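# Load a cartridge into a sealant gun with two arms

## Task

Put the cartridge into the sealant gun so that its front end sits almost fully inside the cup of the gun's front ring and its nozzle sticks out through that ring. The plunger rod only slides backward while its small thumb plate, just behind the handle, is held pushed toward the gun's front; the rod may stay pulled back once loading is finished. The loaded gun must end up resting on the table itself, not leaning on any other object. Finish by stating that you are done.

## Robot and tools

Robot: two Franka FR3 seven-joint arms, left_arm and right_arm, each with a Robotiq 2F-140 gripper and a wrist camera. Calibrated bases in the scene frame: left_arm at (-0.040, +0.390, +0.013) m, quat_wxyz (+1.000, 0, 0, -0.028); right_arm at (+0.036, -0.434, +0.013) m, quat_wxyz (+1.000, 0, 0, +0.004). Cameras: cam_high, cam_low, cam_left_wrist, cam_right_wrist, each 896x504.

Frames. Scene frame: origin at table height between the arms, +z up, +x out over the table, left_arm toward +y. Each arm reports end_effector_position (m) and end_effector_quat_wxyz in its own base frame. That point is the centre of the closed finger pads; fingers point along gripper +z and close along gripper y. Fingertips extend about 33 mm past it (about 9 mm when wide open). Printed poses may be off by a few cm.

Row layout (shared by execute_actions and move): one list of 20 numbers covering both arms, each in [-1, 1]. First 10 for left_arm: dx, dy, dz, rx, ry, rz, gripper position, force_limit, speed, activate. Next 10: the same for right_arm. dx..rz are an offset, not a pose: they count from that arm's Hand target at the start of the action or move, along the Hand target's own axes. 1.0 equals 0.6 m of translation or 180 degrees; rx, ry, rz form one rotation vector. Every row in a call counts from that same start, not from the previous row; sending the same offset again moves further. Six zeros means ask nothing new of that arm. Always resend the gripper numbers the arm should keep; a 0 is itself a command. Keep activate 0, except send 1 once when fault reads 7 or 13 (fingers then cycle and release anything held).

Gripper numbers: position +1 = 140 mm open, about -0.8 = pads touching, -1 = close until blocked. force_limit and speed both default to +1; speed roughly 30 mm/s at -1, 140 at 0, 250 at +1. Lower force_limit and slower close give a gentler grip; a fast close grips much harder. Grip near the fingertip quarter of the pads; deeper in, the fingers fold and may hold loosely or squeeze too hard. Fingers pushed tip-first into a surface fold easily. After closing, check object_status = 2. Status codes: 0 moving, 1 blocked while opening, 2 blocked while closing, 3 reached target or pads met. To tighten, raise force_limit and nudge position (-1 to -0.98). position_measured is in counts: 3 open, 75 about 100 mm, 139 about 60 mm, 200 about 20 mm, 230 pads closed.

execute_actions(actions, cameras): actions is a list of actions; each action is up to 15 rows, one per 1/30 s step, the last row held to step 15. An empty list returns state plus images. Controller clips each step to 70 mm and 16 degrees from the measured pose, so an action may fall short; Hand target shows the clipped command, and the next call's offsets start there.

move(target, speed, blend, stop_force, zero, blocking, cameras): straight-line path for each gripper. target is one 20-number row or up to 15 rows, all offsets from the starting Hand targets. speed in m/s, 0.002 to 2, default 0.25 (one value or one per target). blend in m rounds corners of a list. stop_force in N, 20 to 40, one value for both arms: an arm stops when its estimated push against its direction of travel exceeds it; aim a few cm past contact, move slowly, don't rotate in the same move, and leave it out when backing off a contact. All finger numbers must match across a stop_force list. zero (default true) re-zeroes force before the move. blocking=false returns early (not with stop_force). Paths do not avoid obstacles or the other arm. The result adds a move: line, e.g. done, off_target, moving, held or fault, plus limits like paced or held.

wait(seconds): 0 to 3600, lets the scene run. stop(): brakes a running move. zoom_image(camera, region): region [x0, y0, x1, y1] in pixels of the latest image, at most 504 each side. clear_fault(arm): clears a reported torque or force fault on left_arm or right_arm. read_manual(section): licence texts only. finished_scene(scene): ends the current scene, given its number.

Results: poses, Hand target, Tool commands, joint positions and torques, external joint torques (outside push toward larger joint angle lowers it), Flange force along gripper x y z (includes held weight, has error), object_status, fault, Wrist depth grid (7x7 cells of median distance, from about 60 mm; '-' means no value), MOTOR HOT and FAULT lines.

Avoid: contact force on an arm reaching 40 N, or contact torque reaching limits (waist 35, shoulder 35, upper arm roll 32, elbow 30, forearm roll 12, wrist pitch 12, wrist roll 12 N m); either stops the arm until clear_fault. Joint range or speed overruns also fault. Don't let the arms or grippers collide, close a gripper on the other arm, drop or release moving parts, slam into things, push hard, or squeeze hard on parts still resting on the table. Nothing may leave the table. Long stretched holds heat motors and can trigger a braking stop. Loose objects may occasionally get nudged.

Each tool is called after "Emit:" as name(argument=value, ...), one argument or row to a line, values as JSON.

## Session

Emit:
execute_actions(
  actions=[],
)

Scene clock: 0.00 s.
left_arm: end_effector_position=(+0.5092, -0.2716, +0.3581) position_measured=3 object_status=3 fault=0 end_effector_quat_wxyz=(-0.183, -0.133, +0.881, -0.416) | right_arm: end_effector_position=(+0.1857, -0.0325, +0.2646) position_measured=3 object_status=3 fault=0 end_effector_quat_wxyz=(-0.494, -0.275, +0.809, -0.158)
Joint positions: left_arm=[-0.199 0.081 0.159 -1.871 -0.924 1.617 1.446] | right_arm=[0.118 -0.148 0.217 -2.377 -0.275 1.182 1.273]
Joint velocities: within noise
Joint torques (N m): no reading
External joint torques (N m): no reading
Flange force (N): no reading
Wrist depth (mm): cam_left_wrist=[336 404 1015 795 583 479 401 / 326 407 - 702 576 470 - / 2278 - 943 683 573 444 370 / 2341 118 916 629 505 134 348 / - 115 800 638 496 144 100 / - - 785 623 498 410 95 / - - 729 571 473 397 -] | cam_right_wrist=[- - 2555 2641 205 190 171 / - 2009 2527 732 244 234 1716 / 2099 2026 610 610 304 230 640 / 1741 520 517 518 311 142 519 / 465 103 450 448 353 132 93 / - 380 398 399 380 383 91 / - 358 359 359 359 358 -]
Hand target: left_arm +0.5092, -0.2716, +0.3581; -0.183, -0.133, +0.881, -0.416 | right_arm +0.1857, -0.0325, +0.2646; -0.494, -0.275, +0.809, -0.158
Tool commands: left_gripper/position=+1.0 left_gripper/force_limit=+1.0 left_gripper/speed=+1.0 left_gripper/activate=+0.0 right_gripper/position=+1.0 right_gripper/force_limit=+1.0 right_gripper/speed=+1.0 right_gripper/activate=+0.0

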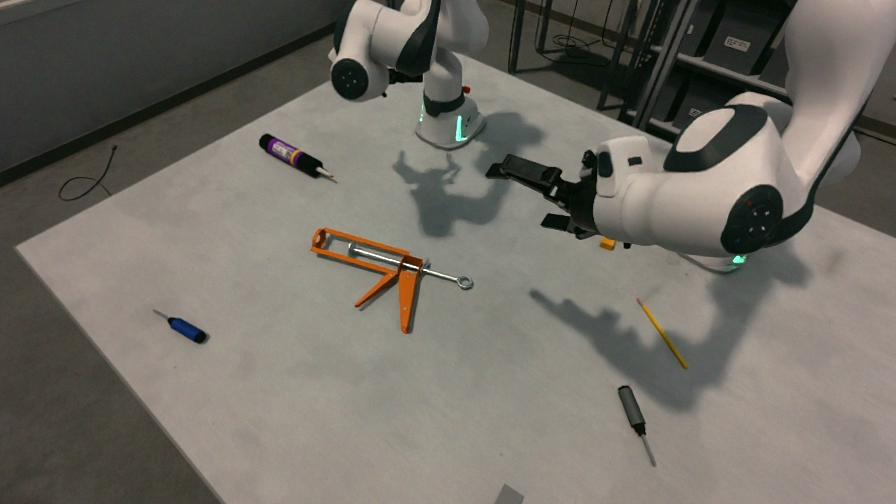

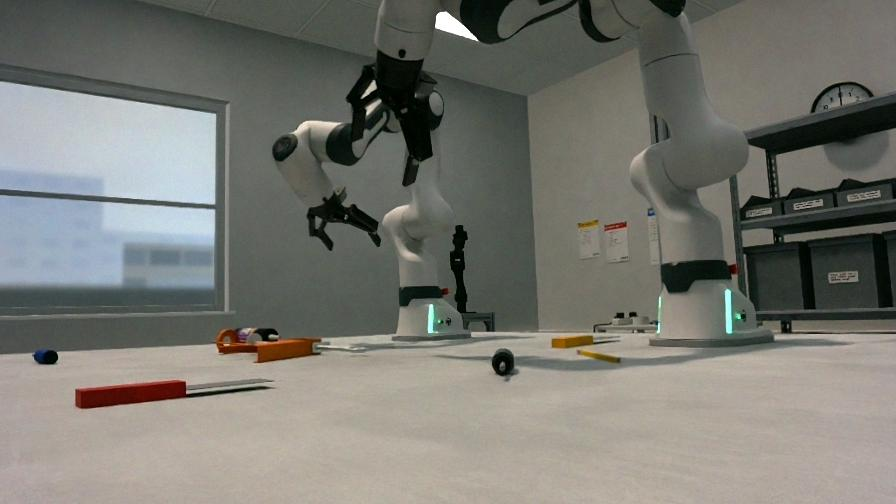

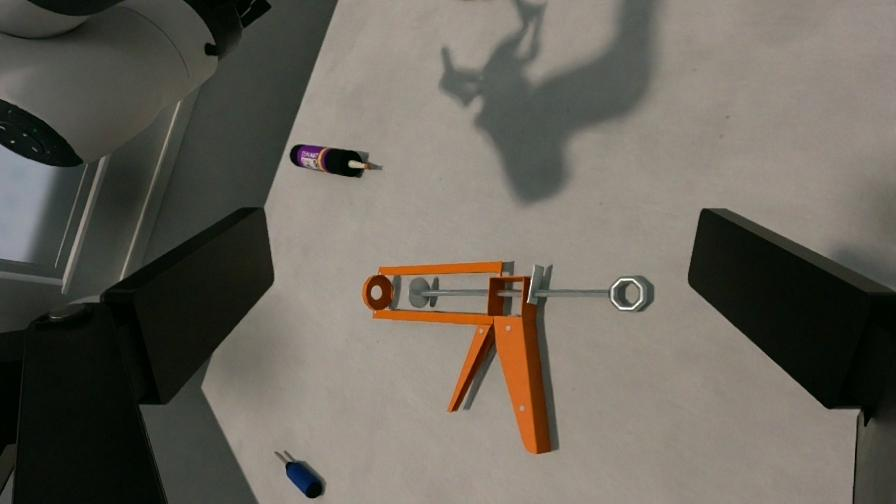

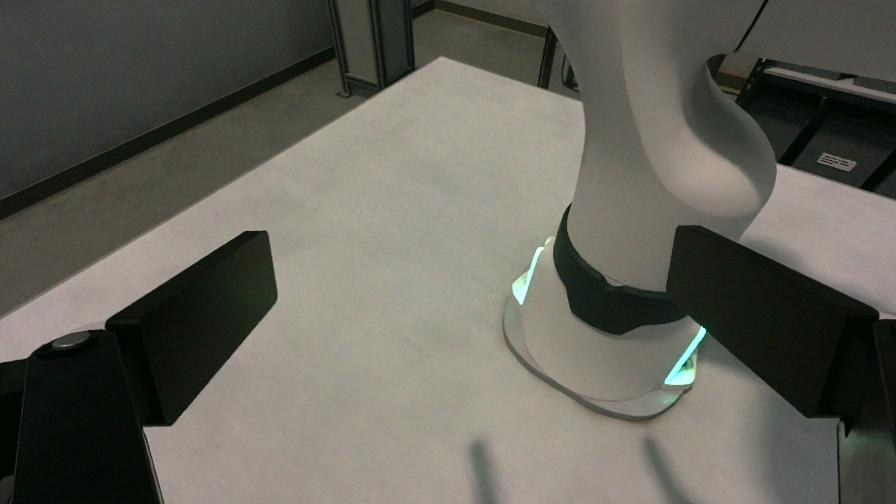

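Emit:
move(
  target=[0.003,0.0657,0.1755,-0.322,0.0496,0.4198,1,1,1,0,-0.2293,0.0752,-0.4943,-0.0426,-0.3456,0.0805,1,1,1,0],
  cameras=["all"],
)

Scene clock: 144.50 s.
left_arm: end_effector_position=(+0.4684, -0.3302, +0.2687) position_measured=3 object_status=3 fault=0 end_effector_quat_wxyz=(-0.003, +0.534, +0.845, -0.002) | right_arm: end_effector_position=(+0.4190, +0.1992, +0.2803) position_measured=3 object_status=3 fault=0 end_effector_quat_wxyz=(-0.001, -0.190, +0.982, -0.001)
Joint positions: left_arm=[-0.514 0.051 -0.1 -1.877 0.001 1.921 2.084] | right_arm=[0.122 -0.303 0.292 -2.225 0.09 1.93 1.558]
Joint velocities: left_arm=[-0.002 0.002 -0.001 0.001 0.001 0.001 0.007] | right_arm=[within noise]
Joint torques (N m): left_arm=[0.6 -33.3 -1.2 23.89 1.38 2.53 0.27] | right_arm=[-0.62 -20.85 -2.01 23.7 1.02 2.81 0.26]
External joint torques (N m): left_arm=[0.49 0.7 -1.19 -0.64 0.57 0.11 0.27] | right_arm=[-0.59 -0.44 0.92 -0.99 0.26 0.35 0.26]
Flange force (N): left_arm=[0.2 -0.2 1.9] | right_arm=[3.8 1.0 3.0]
Wrist depth (mm): cam_left_wrist=[- 379 375 371 370 376 369 / 394 396 397 390 389 388 386 / 418 415 413 409 410 403 407 / 437 118 431 434 434 134 421 / - 115 483 459 438 134 100 / - 486 493 479 479 504 94 / - 509 518 507 522 517 -] | cam_right_wrist=[385 387 387 388 390 387 393 / 407 406 410 411 410 408 415 / 430 425 427 426 438 434 436 / 459 123 448 449 457 142 465 / 470 103 492 493 493 132 93 / - 514 523 529 531 535 91 / - 550 566 572 565 573 69]
Hand target: left_arm +0.4700, -0.3297, +0.2701; +0.000, +0.537, +0.843, -0.001 | right_arm +0.4195, +0.2000, +0.2802; +0.000, -0.186, +0.983, +0.000
Off the commanded pose: left_arm 0.002 m, 1 deg | right_arm 0.001 m, 0 deg.
move: done

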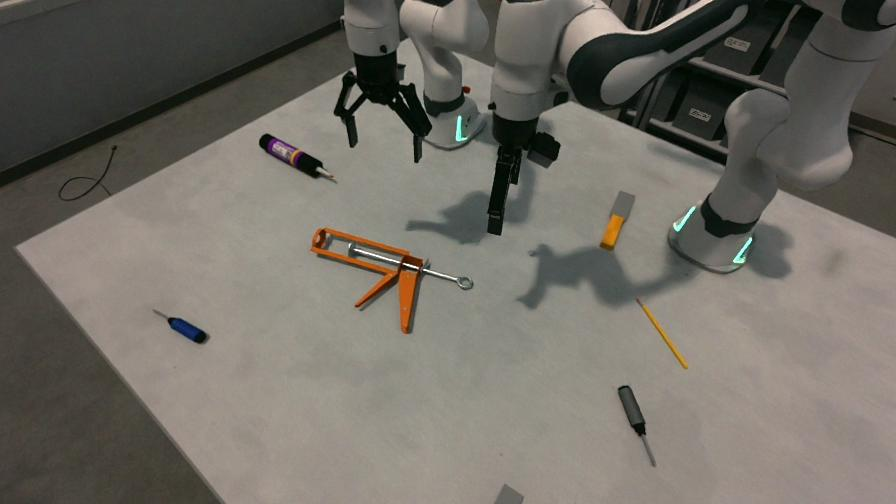

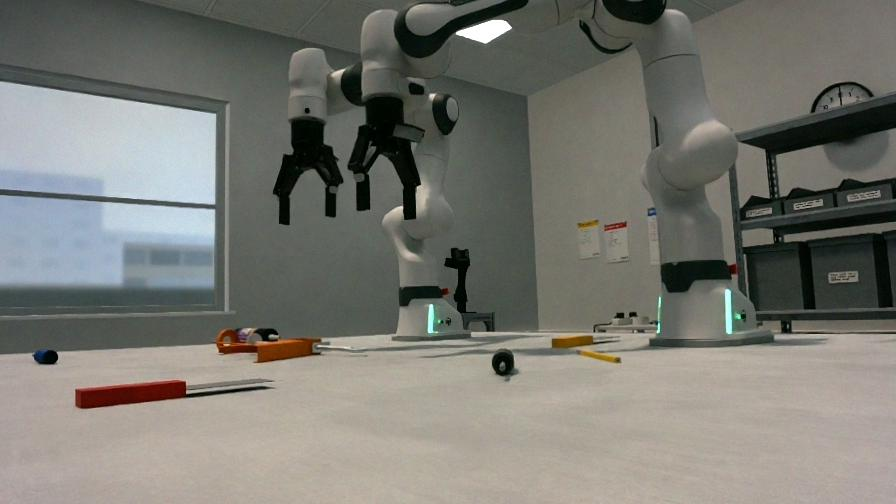

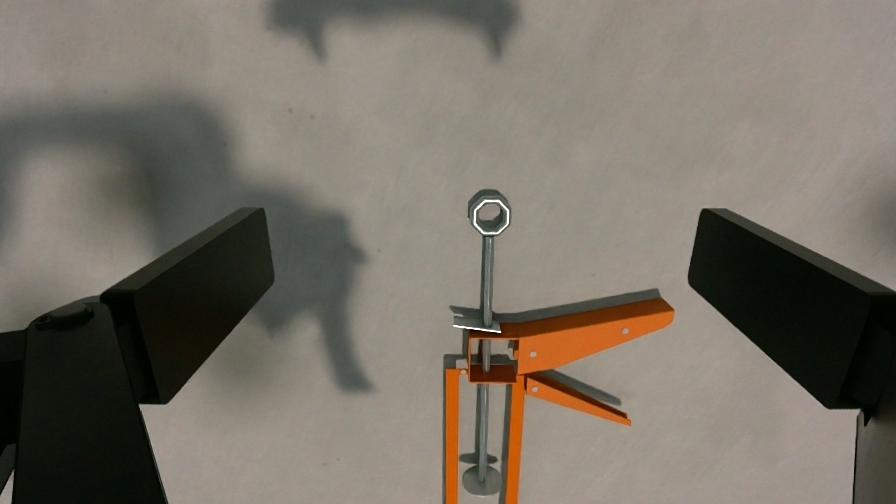

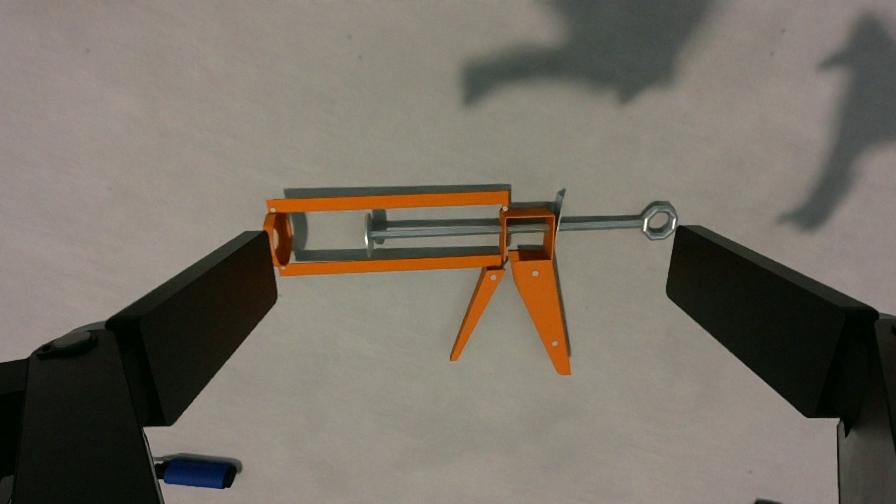

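Emit:
zoom_image(
  camera="cam_right_wrist",
  region=[230, 150, 700, 400],
)

Emit:
zoom_image(
  camera="cam_right_wrist",
  region=[440, 150, 690, 290],
)

Emit:
zoom_image(
  camera="cam_left_wrist",
  region=[400, 170, 700, 420],
)

Scaled by 1.072 from the camera's image (finer frame: 1280x720).

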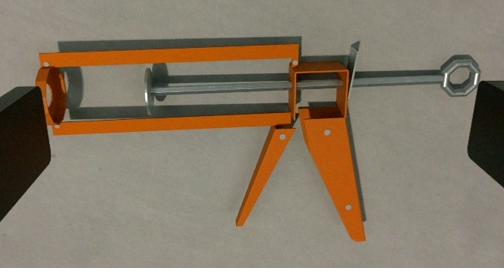

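Scaled by 2.016 from the camera's image (finer frame: 1280x720).

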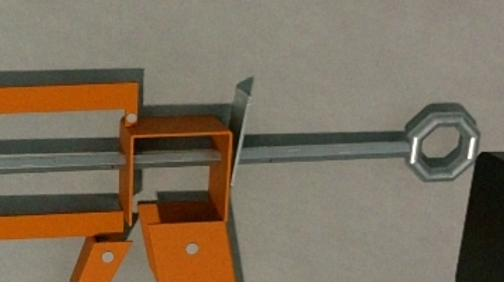

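Scaled by 1.680 from the camera's image (finer frame: 1280x720).

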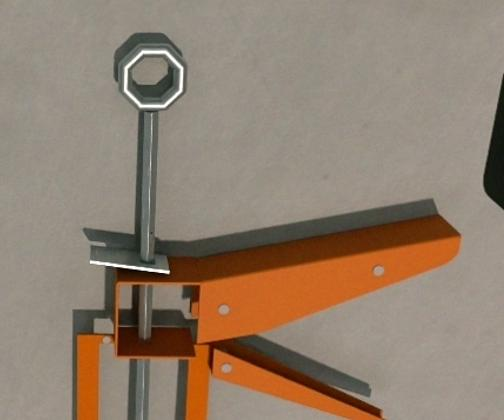

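Emit:
move(
  target=[-0.0363,0.0368,0.2393,0,-0.1111,0,-0.0785,-1,0,0,-0.0967,0.155,0.2337,0,0,-0.008,-0.324,-1,0,0],
  cameras=["cam_left_wrist","cam_right_wrist"],
)

Emit:
zoom_image(
  camera="cam_right_wrist",
  region=[330, 200, 600, 360],
)

Emit:
zoom_image(
  camera="cam_left_wrist",
  region=[330, 200, 600, 360],
)

Scene clock: 249.70 s.
left_arm: end_effector_position=(+0.4993, -0.3403, +0.1281) position_measured=139 object_status=3 fault=0 end_effector_quat_wxyz=(+0.146, +0.528, +0.831, -0.094) | right_arm: end_effector_position=(+0.4384, +0.3071, +0.1402) position_measured=170 object_status=3 fault=0 end_effector_quat_wxyz=(-0.001, -0.201, +0.980, +0.000)
Joint positions: left_arm=[-0.437 0.102 -0.114 -2.307 -0.401 2.668 2.486] | right_arm=[0.185 0.066 0.429 -2.211 -0.035 2.268 1.803]
Joint velocities: left_arm=[0.001 -0.001 0.001 0 0.001 0 0.005] | right_arm=[within noise]
Joint torques (N m): left_arm=[1 -30.84 -1.76 20.74 0.44 3.04 0.21] | right_arm=[-0.28 -29.62 1.39 22.67 0.22 2.78 0.24]
External joint torques (N m): left_arm=[1.03 2.02 -1.5 -0.86 -0.4 0.18 0.22] | right_arm=[-0.13 0.05 0.61 -0.12 -0.43 0.33 0.24]
Flange force (N): left_arm=[1.6 1.3 5.7] | right_arm=[-0.1 0.9 1.5]
Wrist depth (mm): cam_left_wrist=[230 230 229 228 232 229 225 / 255 254 254 253 251 250 248 / 285 284 282 276 274 - 276 / 324 314 305 319 146 307 313 / - 85 93 347 325 86 89 / - 70 - 417 433 - - / - - - 437 525 - -] | cam_right_wrist=[258 260 262 261 261 263 264 / 272 274 275 277 277 277 279 / 286 268 275 285 288 294 288 / 299 302 300 284 288 313 313 / 327 319 90 295 97 88 208 / 344 65 72 348 - 64 63 / - - - 382 - - -]
Hand target: left_arm +0.4992, -0.3403, +0.1265; +0.146, +0.529, +0.830, -0.094 | right_arm +0.4395, +0.3077, +0.1400; +0.000, -0.198, +0.980, +0.000
Off the commanded pose: left_arm 0.002 m, 0 deg | right_arm 0.001 m, 0 deg.
move: done

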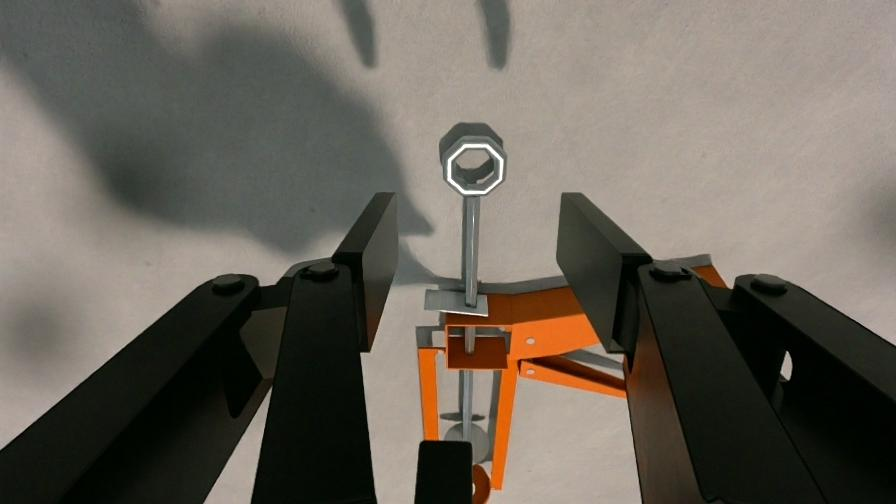

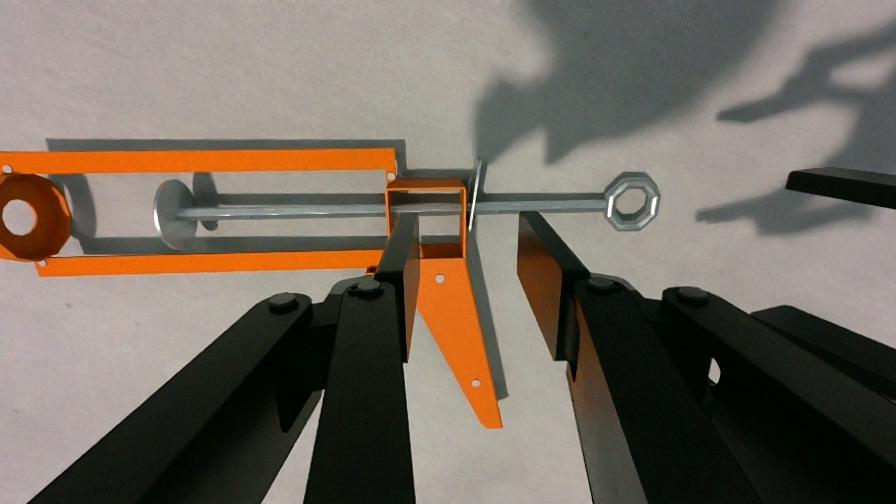

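Scaled by 1.867 from the camera's image (finer frame: 1280x720).

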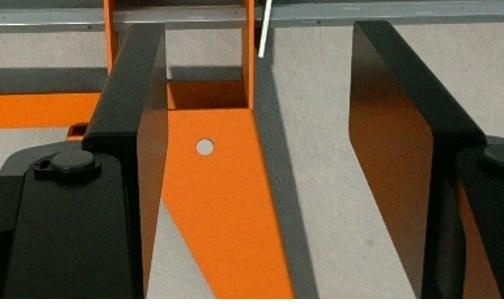

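Scaled by 1.867 from the camera's image (finer frame: 1280x720).

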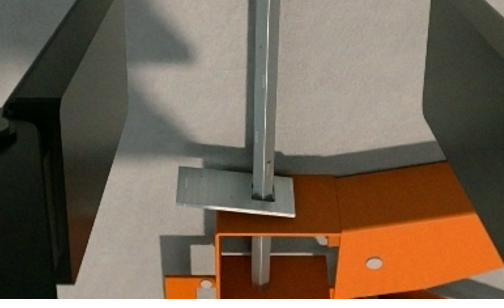

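Emit:
zoom_image(
  camera="cam_right_wrist",
  region=[360, 150, 520, 280],
)

Emit:
zoom_image(
  camera="cam_left_wrist",
  region=[400, 100, 550, 220],
)

Scaled by 3.150 from the camera's image (finer frame: 1280x720).

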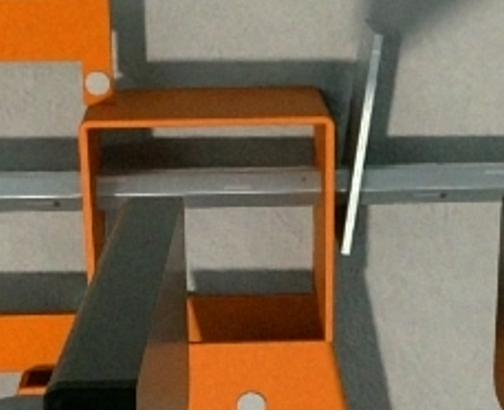

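Scaled by 3.360 from the camera's image (finer frame: 1280x720).

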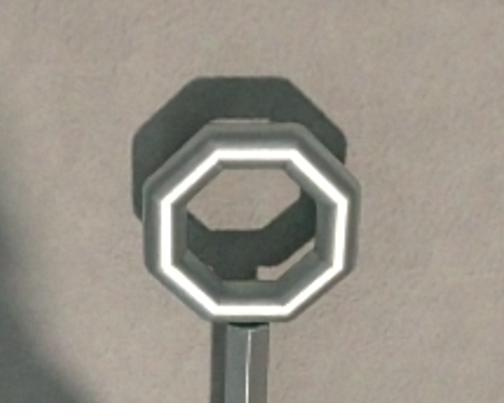

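Emit:
move(
  target=[0.009,0.0052,0.1,0,0,0,-0.0785,-1,0,0,-0.0175,0.01,0.1333,0,0,0,-0.324,-1,0,0],
  speed=0.15,
  cameras=["cam_left_wrist","cam_right_wrist"],
)

Emit:
zoom_image(
  camera="cam_right_wrist",
  region=[380, 120, 580, 260],
)

Emit:
zoom_image(
  camera="cam_left_wrist",
  region=[380, 100, 580, 260],
)

Scene clock: 304.97 s.
left_arm: end_effector_position=(+0.5072, -0.3524, +0.0685) position_measured=139 object_status=3 fault=0 end_effector_quat_wxyz=(+0.145, +0.528, +0.831, -0.094) | right_arm: end_effector_position=(+0.4456, +0.3166, +0.0599) position_measured=170 object_status=3 fault=0 end_effector_quat_wxyz=(-0.002, -0.201, +0.980, +0.000)
Joint positions: left_arm=[-0.431 0.257 -0.146 -2.274 -0.446 2.79 2.535] | right_arm=[0.222 0.247 0.396 -2.222 -0.145 2.441 1.885]
Joint velocities: left_arm=[within noise] | right_arm=[0 -0.001 0.001 0 0.001 0.001 0.006]
Joint torques (N m): left_arm=[1 -33.9 -2.31 19.78 0.53 2.98 0.32] | right_arm=[0.05 -34.34 3.17 20.55 0.12 2.75 0.23]
External joint torques (N m): left_arm=[0.97 2.17 -1.58 0.01 -0.34 0.17 0.33] | right_arm=[0.05 -0.59 -0.02 0 -0.43 0.32 0.23]
Flange force (N): left_arm=[2.0 3.2 7.1] | right_arm=[1.3 0.3 0.3]
Wrist depth (mm): cam_left_wrist=[175 178 177 176 172 170 170 / 193 193 192 191 190 189 188 / 212 216 215 207 207 211 209 / 252 239 231 235 145 231 236 / 277 85 93 278 269 86 89 / - 70 - 270 273 - - / - - - 211 398 - -] | cam_right_wrist=[187 188 188 188 189 189 190 / 198 197 197 199 200 200 201 / 198 209 208 209 212 209 208 / 198 222 217 202 166 224 226 / 236 206 90 207 97 89 235 / 249 65 72 220 - 64 63 / - - - 265 - - -]
Hand target: left_arm +0.5085, -0.3530, +0.0683; +0.146, +0.529, +0.830, -0.094 | right_arm +0.4468, +0.3173, +0.0600; +0.000, -0.198, +0.980, +0.000
Off the commanded pose: left_arm 0.001 m, 0 deg | right_arm 0.001 m, 0 deg.
move: done

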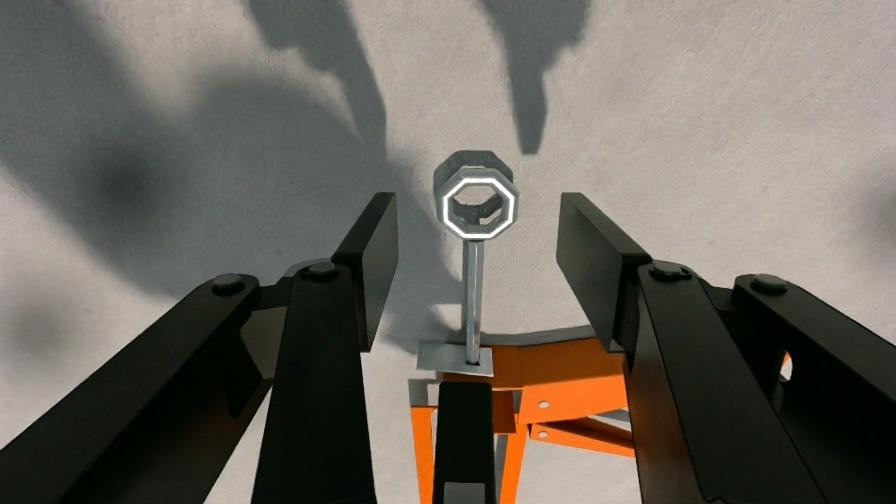

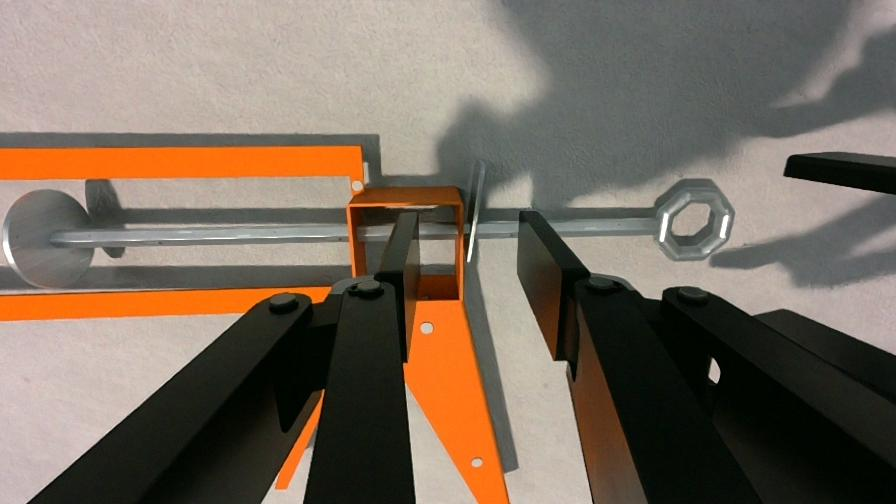

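Scaled by 2.520 from the camera's image (finer frame: 1280x720).

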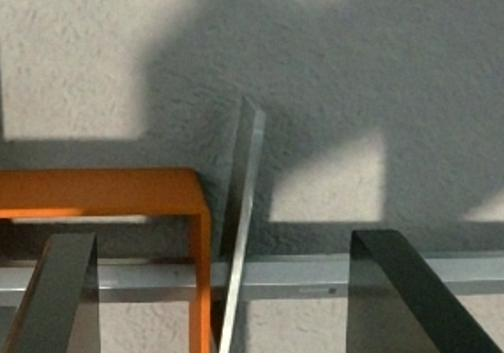

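Scaled by 2.520 from the camera's image (finer frame: 1280x720).

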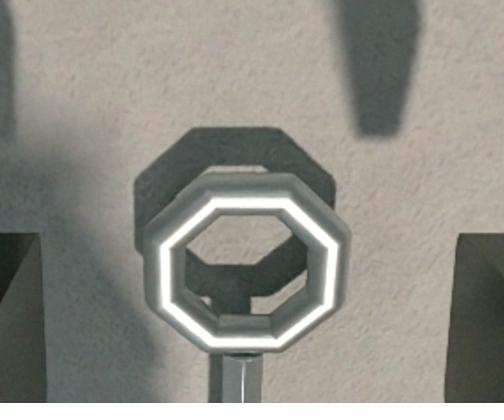

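Emit:
move(
  target=[0,0.0025,0.062,0,0,0,-0.0785,-1,0,0,-0.0055,0.0,0.0342,0,0,0,-0.324,-1,0,0],
  speed=0.06,
  cameras=["cam_left_wrist","cam_right_wrist"],
)

Emit:
zoom_image(
  camera="cam_right_wrist",
  region=[380, 160, 580, 300],
)

Emit:
zoom_image(
  camera="cam_left_wrist",
  region=[380, 160, 580, 300],
)

Scene clock: 330.27 s.
left_arm: end_effector_position=(+0.5138, -0.3633, +0.0334) position_measured=139 object_status=3 fault=0 end_effector_quat_wxyz=(+0.144, +0.528, +0.832, -0.094) | right_arm: end_effector_position=(+0.4487, +0.3179, +0.0396) position_measured=170 object_status=3 fault=0 end_effector_quat_wxyz=(-0.002, -0.201, +0.980, +0.000)
Joint positions: left_arm=[-0.427 0.363 -0.167 -2.231 -0.458 2.855 2.55] | right_arm=[0.238 0.297 0.375 -2.215 -0.175 2.481 1.904]
Joint velocities: left_arm=[0.002 -0.001 -0.003 0.001 -0.001 0.004 0] | right_arm=[within noise]
Joint torques (N m): left_arm=[0.97 -35.98 -2.57 18.88 0.91 3 0.17] | right_arm=[0.11 -35.42 2.89 20.05 0.15 2.82 0.12]
External joint torques (N m): left_arm=[0.94 2.18 -1.32 0.12 0.04 0.21 0.18] | right_arm=[0.17 -0.4 -0.71 0.1 -0.37 0.38 0.12]
Flange force (N): left_arm=[1.9 3.2 7.0] | right_arm=[0.4 0.1 1.2]
Wrist depth (mm): cam_left_wrist=[142 141 141 140 139 141 137 / 157 156 155 155 154 152 151 / 176 175 170 169 168 168 169 / 205 - 130 185 128 187 191 / 224 85 93 225 217 86 207 / - 70 - 246 245 - - / - - - 193 265 - -] | cam_right_wrist=[169 170 170 169 170 171 172 / 180 178 179 179 180 181 181 / 166 189 181 186 191 189 192 / 190 196 196 196 181 203 203 / 208 188 90 184 97 89 212 / 225 65 72 195 71 64 63 / - - - 211 - - -]
Hand target: left_arm +0.5152, -0.3640, +0.0334; +0.146, +0.529, +0.830, -0.094 | right_arm +0.4499, +0.3186, +0.0395; +0.000, -0.198, +0.980, +0.000
Off the commanded pose: left_arm 0.002 m, 0 deg | right_arm 0.001 m, 0 deg.
move: done

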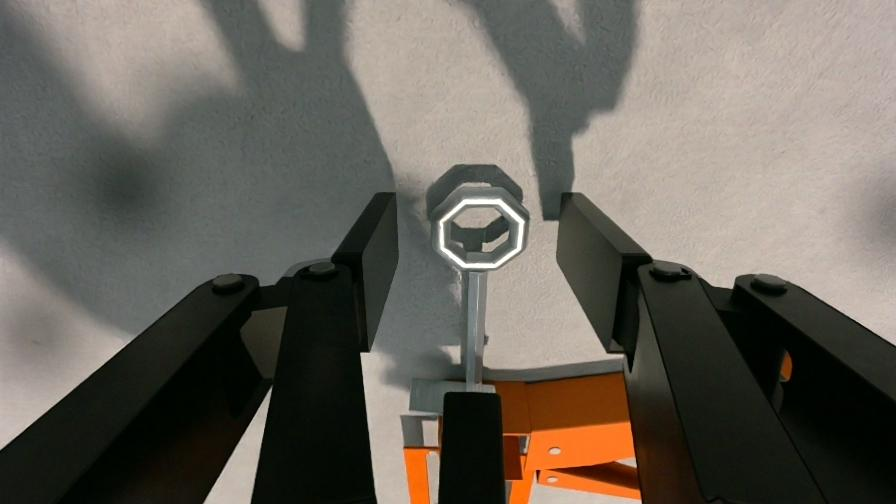

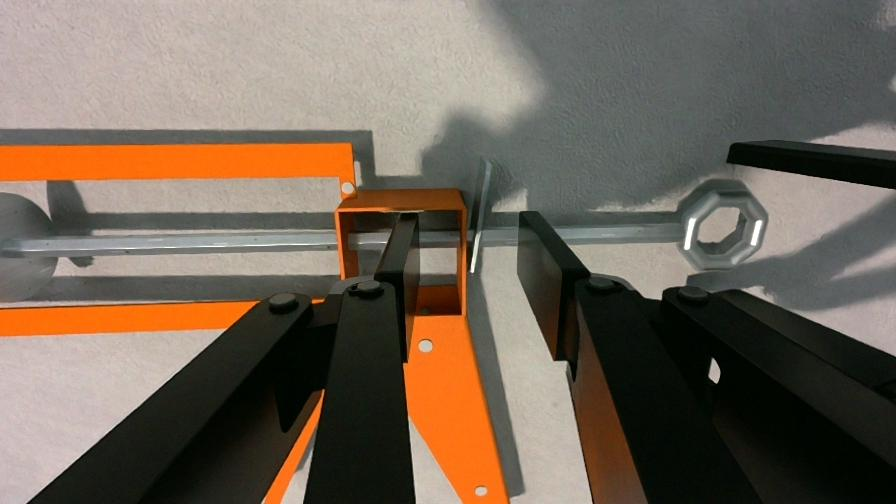

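Scaled by 2.520 from the camera's image (finer frame: 1280x720).

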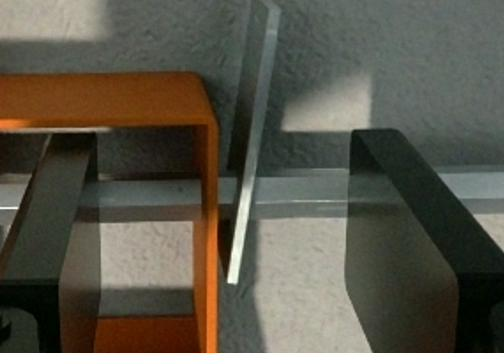

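Scaled by 2.520 from the camera's image (finer frame: 1280x720).

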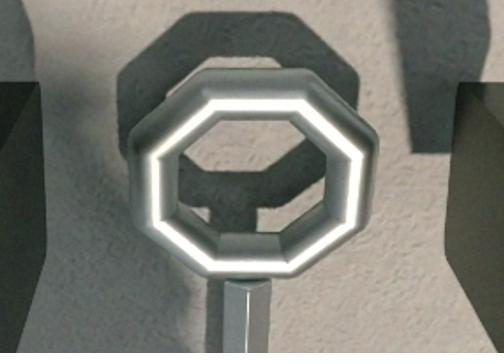

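Emit:
zoom_image(
  camera="cam_right_wrist",
  region=[310, 170, 500, 330],
)

Scaled by 2.653 from the camera's image (finer frame: 1280x720).

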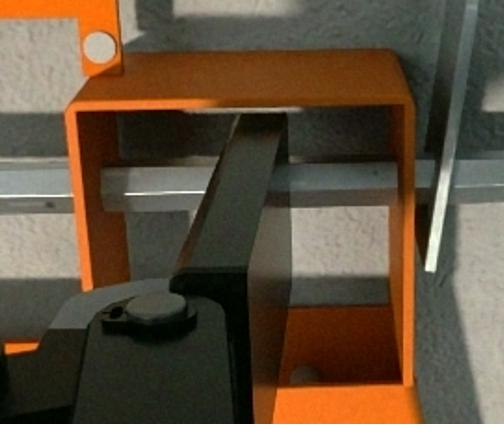

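Emit:
move(
  target=[0,0,0,0,0,0,-0.0785,-1,0,0,0,0.0,-0.005,0,0,0,-0.324,-1,0,0],
  speed=0.06,
)

Emit:
execute_actions(
  actions=[
    [[0,0,0,0,0,0,-1,-0.1,-1,0,0,0,0,0,0,0,-1,-1,-1,0]],
    [[0,0,0,0,0,0,-1,-0.1,-1,0,0,0,0,0,0,0,-1,-1,-1,0]],
    [[0,0,0,0,0,0,-1,-0.1,-1,0,0,0,0,0,0,0,-1,-1,-1,0]],
    [[0,0,0,0,0,0,-1,-0.1,-1,0,0,0,0,0,0,0,-1,-1,-1,0]],
  ],
  cameras=["cam_left_wrist","cam_right_wrist"],
)

Emit:
zoom_image(
  camera="cam_right_wrist",
  region=[380, 160, 580, 300],
)

Scene clock: 367.03 s.
left_arm: end_effector_position=(+0.5140, -0.3634, +0.0336) position_measured=139 object_status=3 fault=0 end_effector_quat_wxyz=(+0.145, +0.528, +0.831, -0.094) | right_arm: end_effector_position=(+0.4503, +0.3184, +0.0419) position_measured=170 object_status=3 fault=0 end_effector_quat_wxyz=(+0.001, -0.200, +0.980, +0.000)
Joint positions: left_arm=[-0.426 0.363 -0.168 -2.231 -0.458 2.855 2.551] | right_arm=[0.239 0.293 0.375 -2.214 -0.175 2.481 1.905]
Joint torques (N m): left_arm=[1.41 -36.04 -2.61 18.85 0.96 2.98 0.24] | right_arm=[-0.35 -36.14 4.1 19.97 0.69 2.46 0.03]
External joint torques (N m): left_arm=[1.33 2.33 -1.4 -0.07 0.08 0.16 0.25] | right_arm=[-0.33 -1 0.49 -0.2 0.16 -0.01 0.03]
Flange force (N): left_arm=[3.2 3.5 7.1] | right_arm=[3.6 -1.0 -2.8]
Wrist depth (mm): cam_left_wrist=[142 141 141 140 140 141 137 / 157 156 159 155 154 153 152 / 176 175 170 169 168 170 169 / 205 198 188 186 146 187 191 / 224 84 92 226 218 86 208 / - 70 - 246 245 - - / - - - 193 272 - -] | cam_right_wrist=[171 171 171 171 173 173 173 / 181 180 181 181 181 182 183 / 191 191 188 189 193 191 194 / 198 203 199 182 182 205 206 / 211 189 90 187 97 89 213 / 227 65 72 198 71 64 63 / - - - 215 - - -]
Hand target: left_arm +0.5152, -0.3640, +0.0334; +0.146, +0.529, +0.830, -0.094 | right_arm +0.4499, +0.3186, +0.0425; +0.000, -0.198, +0.980, +0.000
Off the commanded pose: left_arm 0.001 m, 0 deg | right_arm 0.001 m, 0 deg.
move: done

Scene clock: 369.23 s.
left_arm: end_effector_position=(+0.5144, -0.3632, +0.0337) position_measured=176 object_status=2 fault=0 end_effector_quat_wxyz=(+0.145, +0.528, +0.832, -0.094) | right_arm: end_effector_position=(+0.4510, +0.3166, +0.0418) position_measured=228 object_status=2 fault=0 end_effector_quat_wxyz=(+0.000, -0.199, +0.980, -0.001)
Joint positions: left_arm=[-0.425 0.363 -0.168 -2.231 -0.458 2.856 2.551] | right_arm=[0.237 0.292 0.373 -2.214 -0.174 2.48 1.905]
Joint torques (N m): left_arm=[0.84 -35.53 -3.08 18.7 0.94 2.98 0.2] | right_arm=[0.87 -35.96 5.42 20.04 0.85 2.68 0.05]
External joint torques (N m): left_arm=[0.85 2.81 -1.78 -0.22 0.06 0.17 0.21] | right_arm=[0.87 -0.85 1.82 -0.09 0.32 0.21 0.05]
External joint torques at the end of the 1st action: left_arm=[1.07 2.33 -1.59 -0.14 0.07 0.15 0.2] | right_arm=[-0.48 -1.03 0.41 -0.2 0.17 -0.01 0.05]
External joint torques at the end of the 2nd action: left_arm=[0.8 2.95 -1.75 -0.2 0.09 0.08 0.23] | right_arm=[-0.3 -1.16 0.53 -0.05 0.15 0.02 0.03]
External joint torques at the end of the 3rd action: left_arm=[0.73 2.7 -1.75 -0.09 0.05 0.18 0.23] | right_arm=[0.84 -0.98 1.75 -0.07 0.31 0.22 0.06]
Flange force (N): left_arm=[2.7 3.0 8.5] | right_arm=[3.6 1.3 -2.5]
Flange force at the end of the 1st action (N): left_arm=[3.0 3.0 7.1] | right_arm=[3.7 -1.3 -2.9]
Flange force at the end of the 2nd action (N): left_arm=[2.2 3.3 8.8] | right_arm=[3.5 -1.0 -3.1]
Flange force at the end of the 3rd action (N): left_arm=[2.2 3.0 8.4] | right_arm=[3.8 1.2 -2.7]
Wrist depth (mm): cam_left_wrist=[142 141 141 140 139 141 138 / 157 156 156 155 155 153 152 / 176 175 174 169 168 171 169 / 205 199 192 180 129 189 192 / - 90 90 218 89 86 214 / - 64 - 240 - 73 - / - - - 209 - - -] | cam_right_wrist=[171 171 172 172 172 173 173 / 182 180 181 181 182 182 182 / 190 191 187 190 193 188 176 / 198 204 203 150 205 191 206 / 209 211 86 91 93 213 155 / 230 225 68 - 67 67 232 / - - - - - 67 -]
Hand target: left_arm +0.5152, -0.3640, +0.0334; +0.146, +0.529, +0.830, -0.094 | right_arm +0.4499, +0.3186, +0.0425; +0.000, -0.198, +0.980, +0.000
Off the commanded pose: left_arm 0.001 m, 0 deg | right_arm 0.002 m, 0 deg.
Step readings (end_effector_position of left_arm | right_arm; steps 1 to 15: 1st action; 16 to 30: 2nd action; 31 to 45: 3rd action; 46 to 60: 4th action):
0: (+0.5140, -0.3634, +0.0336) | (+0.4503, +0.3184, +0.0419)
1: (+0.5140, -0.3634, +0.0336) | (+0.4503, +0.3184, +0.0419)
2: (+0.5140, -0.3634, +0.0336) | (+0.4503, +0.3184, +0.0419)
4: (+0.5140, -0.3634, +0.0336) | (+0.4503, +0.3184, +0.0419)
8: (+0.5141, -0.3634, +0.0336) | (+0.4503, +0.3184, +0.0419)
15: (+0.5141, -0.3634, +0.0336) | (+0.4503, +0.3184, +0.0419)
16: (+0.5141, -0.3634, +0.0336) | (+0.4503, +0.3184, +0.0419)
17: (+0.5141, -0.3634, +0.0336) | (+0.4503, +0.3184, +0.0419)
19: (+0.5141, -0.3634, +0.0336) | (+0.4503, +0.3184, +0.0419)
23: (+0.5143, -0.3633, +0.0337) | (+0.4503, +0.3184, +0.0419)
30: (+0.5144, -0.3633, +0.0337) | (+0.4503, +0.3184, +0.0419)
31: (+0.5144, -0.3633, +0.0337) | (+0.4503, +0.3184, +0.0419)
32: (+0.5144, -0.3633, +0.0337) | (+0.4503, +0.3184, +0.0419)
34: (+0.5144, -0.3632, +0.0337) | (+0.4505, +0.3177, +0.0418)
38: (+0.5144, -0.3632, +0.0337) | (+0.4510, +0.3166, +0.0418)
45: (+0.5144, -0.3632, +0.0337) | (+0.4510, +0.3166, +0.0418)
46: (+0.5144, -0.3632, +0.0337) | (+0.4510, +0.3166, +0.0418)
47: (+0.5144, -0.3632, +0.0337) | (+0.4510, +0.3166, +0.0418)
49: (+0.5144, -0.3632, +0.0337) | (+0.4510, +0.3166, +0.0418)
53: (+0.5144, -0.3632, +0.0337) | (+0.4510, +0.3166, +0.0418)
60: (+0.5144, -0.3632, +0.0337) | (+0.4510, +0.3166, +0.0418)

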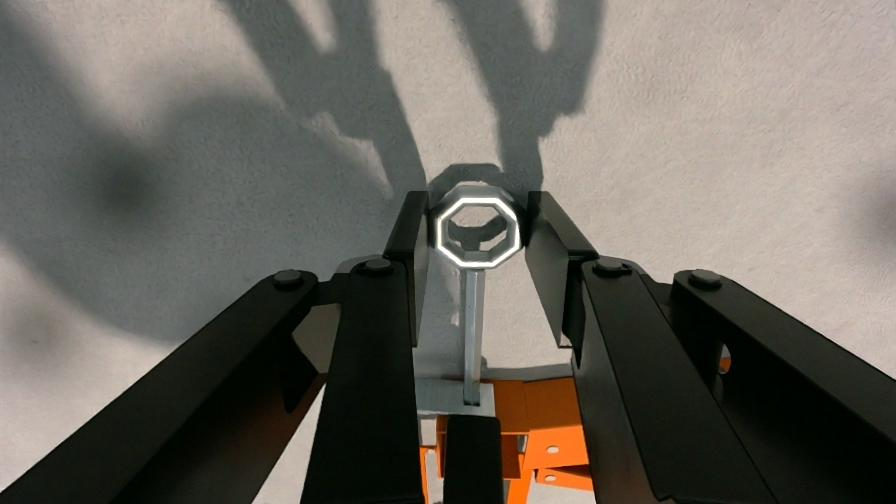

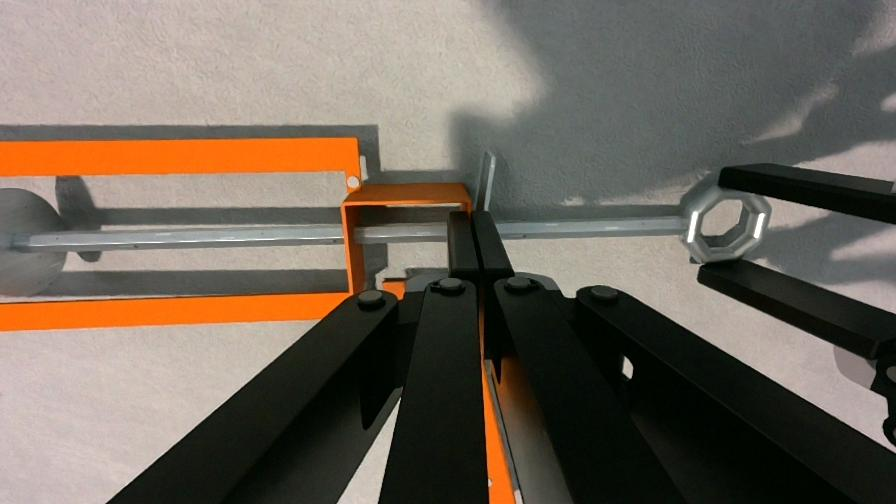

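Scaled by 2.520 from the camera's image (finer frame: 1280x720).

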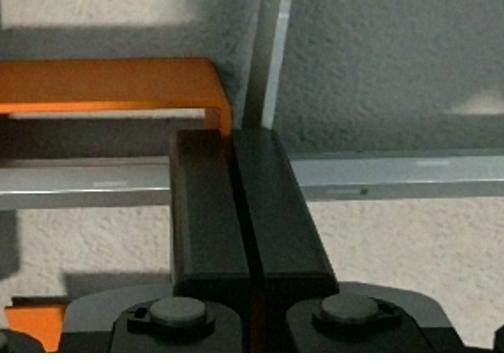

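Emit:
zoom_image(
  camera="cam_left_wrist",
  region=[390, 340, 550, 500],
)

Scaled by 3.150 from the camera's image (finer frame: 1280x720).

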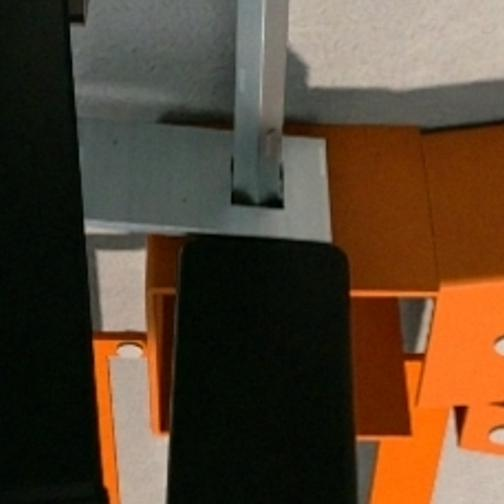

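Emit:
execute_actions(
  actions=[
    [[0,0,0,0,0,0,-1,-0.1,-1,0,0,0,0,0,0,0,-0.324,-1,0,0]],
    [[0,0,0,0,0,0,-1,-0.1,-1,0,0,0,0.0067,0,0,0,-0.324,-1,0,0]],
  ],
)

Emit:
zoom_image(
  camera="cam_right_wrist",
  region=[380, 160, 580, 300],
)

Emit:
execute_actions(
  actions=[
    [[0,0,0,0,0,0,-1,-0.1,-1,0,0,0,0,0,0,0,-0.324,-1,0,0]],
  ],
  cameras=["cam_left_wrist","cam_right_wrist"],
)

Emit:
zoom_image(
  camera="cam_left_wrist",
  region=[390, 340, 550, 500],
)

Emit:
zoom_image(
  camera="cam_right_wrist",
  region=[310, 170, 530, 330],
)

Scene clock: 415.47 s.
left_arm: end_effector_position=(+0.5144, -0.3632, +0.0337) position_measured=176 object_status=2 fault=0 end_effector_quat_wxyz=(+0.145, +0.528, +0.832, -0.094) | right_arm: end_effector_position=(+0.4494, +0.3182, +0.0391) position_measured=170 object_status=3 fault=0 end_effector_quat_wxyz=(-0.001, -0.200, +0.980, +0.000)
Joint positions: left_arm=[-0.425 0.363 -0.168 -2.231 -0.458 2.856 2.551] | right_arm=[0.241 0.298 0.373 -2.214 -0.175 2.483 1.905]
Joint torques (N m): left_arm=[0.75 -35.43 -3.07 18.75 0.95 2.94 0.22] | right_arm=[0.1 -35.37 3.72 19.69 0.17 2.8 0.18]
External joint torques (N m): left_arm=[0.75 2.72 -1.79 -0.03 0.08 0.15 0.23] | right_arm=[0.03 -0.23 -0.01 -0.29 -0.35 0.36 0.18]
External joint torques at the end of the 1st action: left_arm=[0.72 2.87 -1.87 -0.18 0.07 0.14 0.22] | right_arm=[-0.13 -1.02 0.89 -0.03 0.14 0.13 0.08]
Flange force (N): left_arm=[2.1 3.2 8.5] | right_arm=[1.7 0.1 1.0]
Flange force at the end of the 1st action (N): left_arm=[2.4 3.0 8.7] | right_arm=[3.4 -0.4 -2.6]
Wrist depth (mm): cam_left_wrist=[142 142 141 140 140 141 138 / 157 156 159 155 153 153 152 / 176 175 174 173 172 170 169 / 205 200 197 180 129 188 192 / 232 90 90 212 89 86 214 / - 64 - 231 - 73 - / - - - 188 - - -] | cam_right_wrist=[168 168 169 169 170 170 171 / 178 178 178 180 179 180 181 / 187 188 176 187 190 186 186 / 190 195 195 196 181 198 203 / 207 187 90 184 97 89 153 / 224 65 72 194 71 64 63 / - - - 210 - - -]
Hand target: left_arm +0.5152, -0.3640, +0.0334; +0.146, +0.529, +0.830, -0.094 | right_arm +0.4499, +0.3186, +0.0385; +0.000, -0.198, +0.980, +0.000
Off the commanded pose: left_arm 0.001 m, 0 deg | right_arm 0.001 m, 0 deg.
Step readings (end_effector_position of left_arm | right_arm; steps 1 to 15: 1st action; 16 to 30: 2nd action):
0: (+0.5144, -0.3632, +0.0337) | (+0.4510, +0.3166, +0.0418)
1: (+0.5144, -0.3632, +0.0337) | (+0.4510, +0.3166, +0.0418)
2: (+0.5144, -0.3632, +0.0337) | (+0.4510, +0.3167, +0.0418)
4: (+0.5144, -0.3632, +0.0337) | (+0.4508, +0.3170, +0.0418)
8: (+0.5144, -0.3632, +0.0337) | (+0.4505, +0.3174, +0.0419)
15: (+0.5144, -0.3632, +0.0337) | (+0.4505, +0.3174, +0.0419)
16: (+0.5144, -0.3632, +0.0337) | (+0.4505, +0.3175, +0.0419)
17: (+0.5144, -0.3632, +0.0337) | (+0.4504, +0.3177, +0.0415)
19: (+0.5144, -0.3632, +0.0337) | (+0.4497, +0.3179, +0.0402)
23: (+0.5144, -0.3632, +0.0337) | (+0.4492, +0.3181, +0.0391)
30: (+0.5144, -0.3632, +0.0337) | (+0.4494, +0.3182, +0.0391)

Scaled by 2.520 from the camera's image (finer frame: 1280x720).
This view is cut from an older image: the scene may have changed since it was taken.

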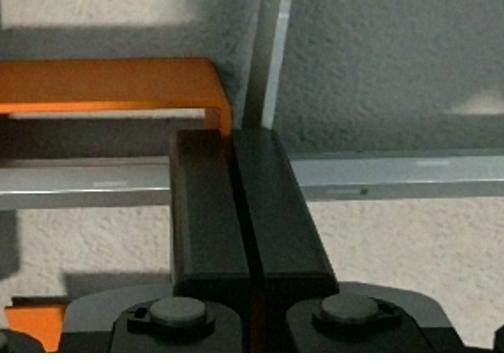

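Scene clock: 416.17 s.
left_arm: end_effector_position=(+0.5144, -0.3632, +0.0337) position_measured=176 object_status=2 fault=0 end_effector_quat_wxyz=(+0.145, +0.528, +0.832, -0.094) | right_arm: end_effector_position=(+0.4494, +0.3182, +0.0390) position_measured=170 object_status=3 fault=0 end_effector_quat_wxyz=(-0.001, -0.200, +0.980, +0.000)
Joint positions: left_arm=[-0.425 0.363 -0.168 -2.231 -0.458 2.856 2.551] | right_arm=[0.242 0.298 0.372 -2.214 -0.175 2.483 1.905]
Joint torques (N m): left_arm=[0.82 -35.41 -3.09 18.73 0.95 2.95 0.23] | right_arm=[0.1 -35.46 3.6 19.67 0.3 2.78 0.17]
External joint torques (N m): left_arm=[0.75 2.95 -1.86 -0.2 0.06 0.14 0.24] | right_arm=[0.23 -0.16 0.04 -0.42 -0.22 0.32 0.17]
Flange force (N): left_arm=[2.5 3.1 8.9] | right_arm=[2.1 0.3 1.0]
Wrist depth (mm): cam_left_wrist=[142 142 141 140 140 141 138 / 157 156 156 155 154 153 152 / 176 175 174 169 168 170 169 / 207 199 193 180 129 189 192 / 232 90 90 214 89 86 215 / - 64 - 231 - 73 - / - - - 188 - - -] | cam_right_wrist=[169 169 169 169 170 170 171 / 178 178 178 179 179 180 181 / 188 188 176 187 190 186 186 / 190 196 196 196 180 198 202 / 206 187 90 184 97 89 153 / 224 65 72 194 71 64 63 / - - - 210 - - -]
Hand target: left_arm +0.5152, -0.3640, +0.0334; +0.146, +0.529, +0.830, -0.094 | right_arm +0.4499, +0.3186, +0.0385; +0.000, -0.198, +0.980, +0.000
Off the commanded pose: left_arm 0.001 m, 0 deg | right_arm 0.001 m, 0 deg.
Step readings (end_effector_position of left_arm | right_arm):
0: (+0.5144, -0.3632, +0.0337) | (+0.4494, +0.3182, +0.0391)
1: (+0.5144, -0.3632, +0.0337) | (+0.4494, +0.3182, +0.0391)
2: (+0.5144, -0.3632, +0.0337) | (+0.4494, +0.3182, +0.0391)
4: (+0.5144, -0.3632, +0.0337) | (+0.4494, +0.3182, +0.0391)
8: (+0.5144, -0.3632, +0.0337) | (+0.4494, +0.3182, +0.0391)
15: (+0.5144, -0.3632, +0.0337) | (+0.4494, +0.3182, +0.0391)

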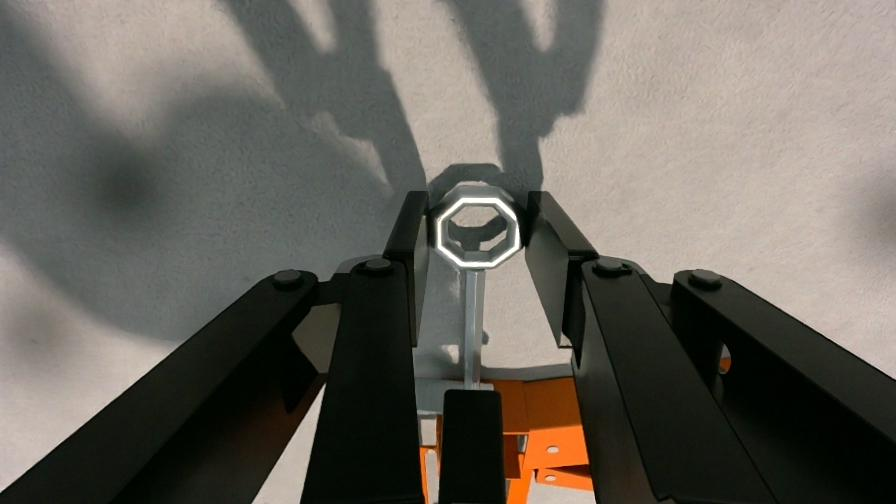

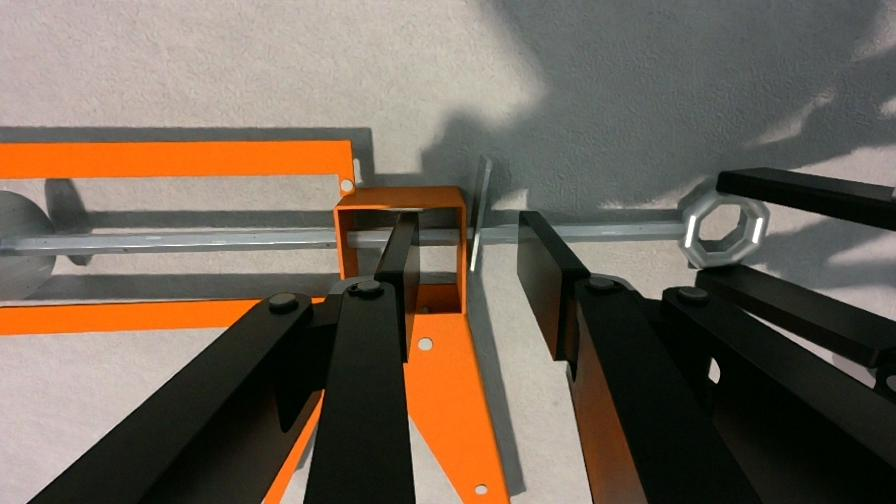

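Scaled by 3.150 from the camera's image (finer frame: 1280x720).

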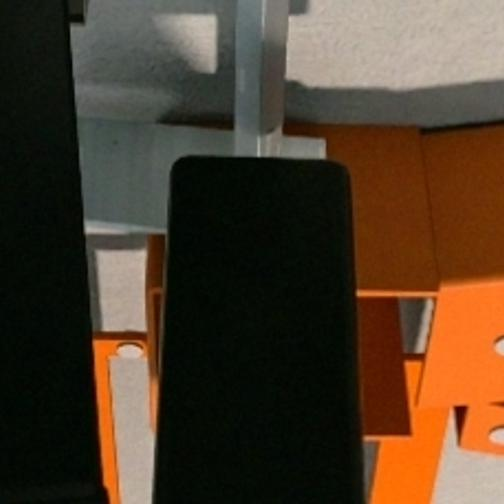

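Scaled by 2.291 from the camera's image (finer frame: 1280x720).

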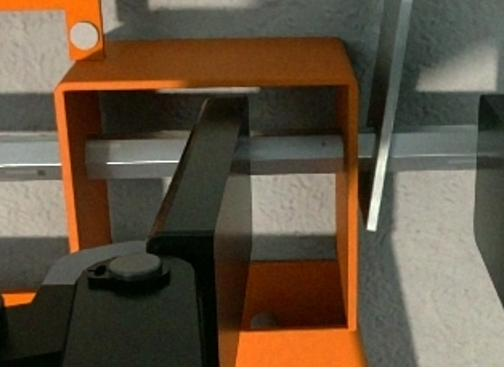

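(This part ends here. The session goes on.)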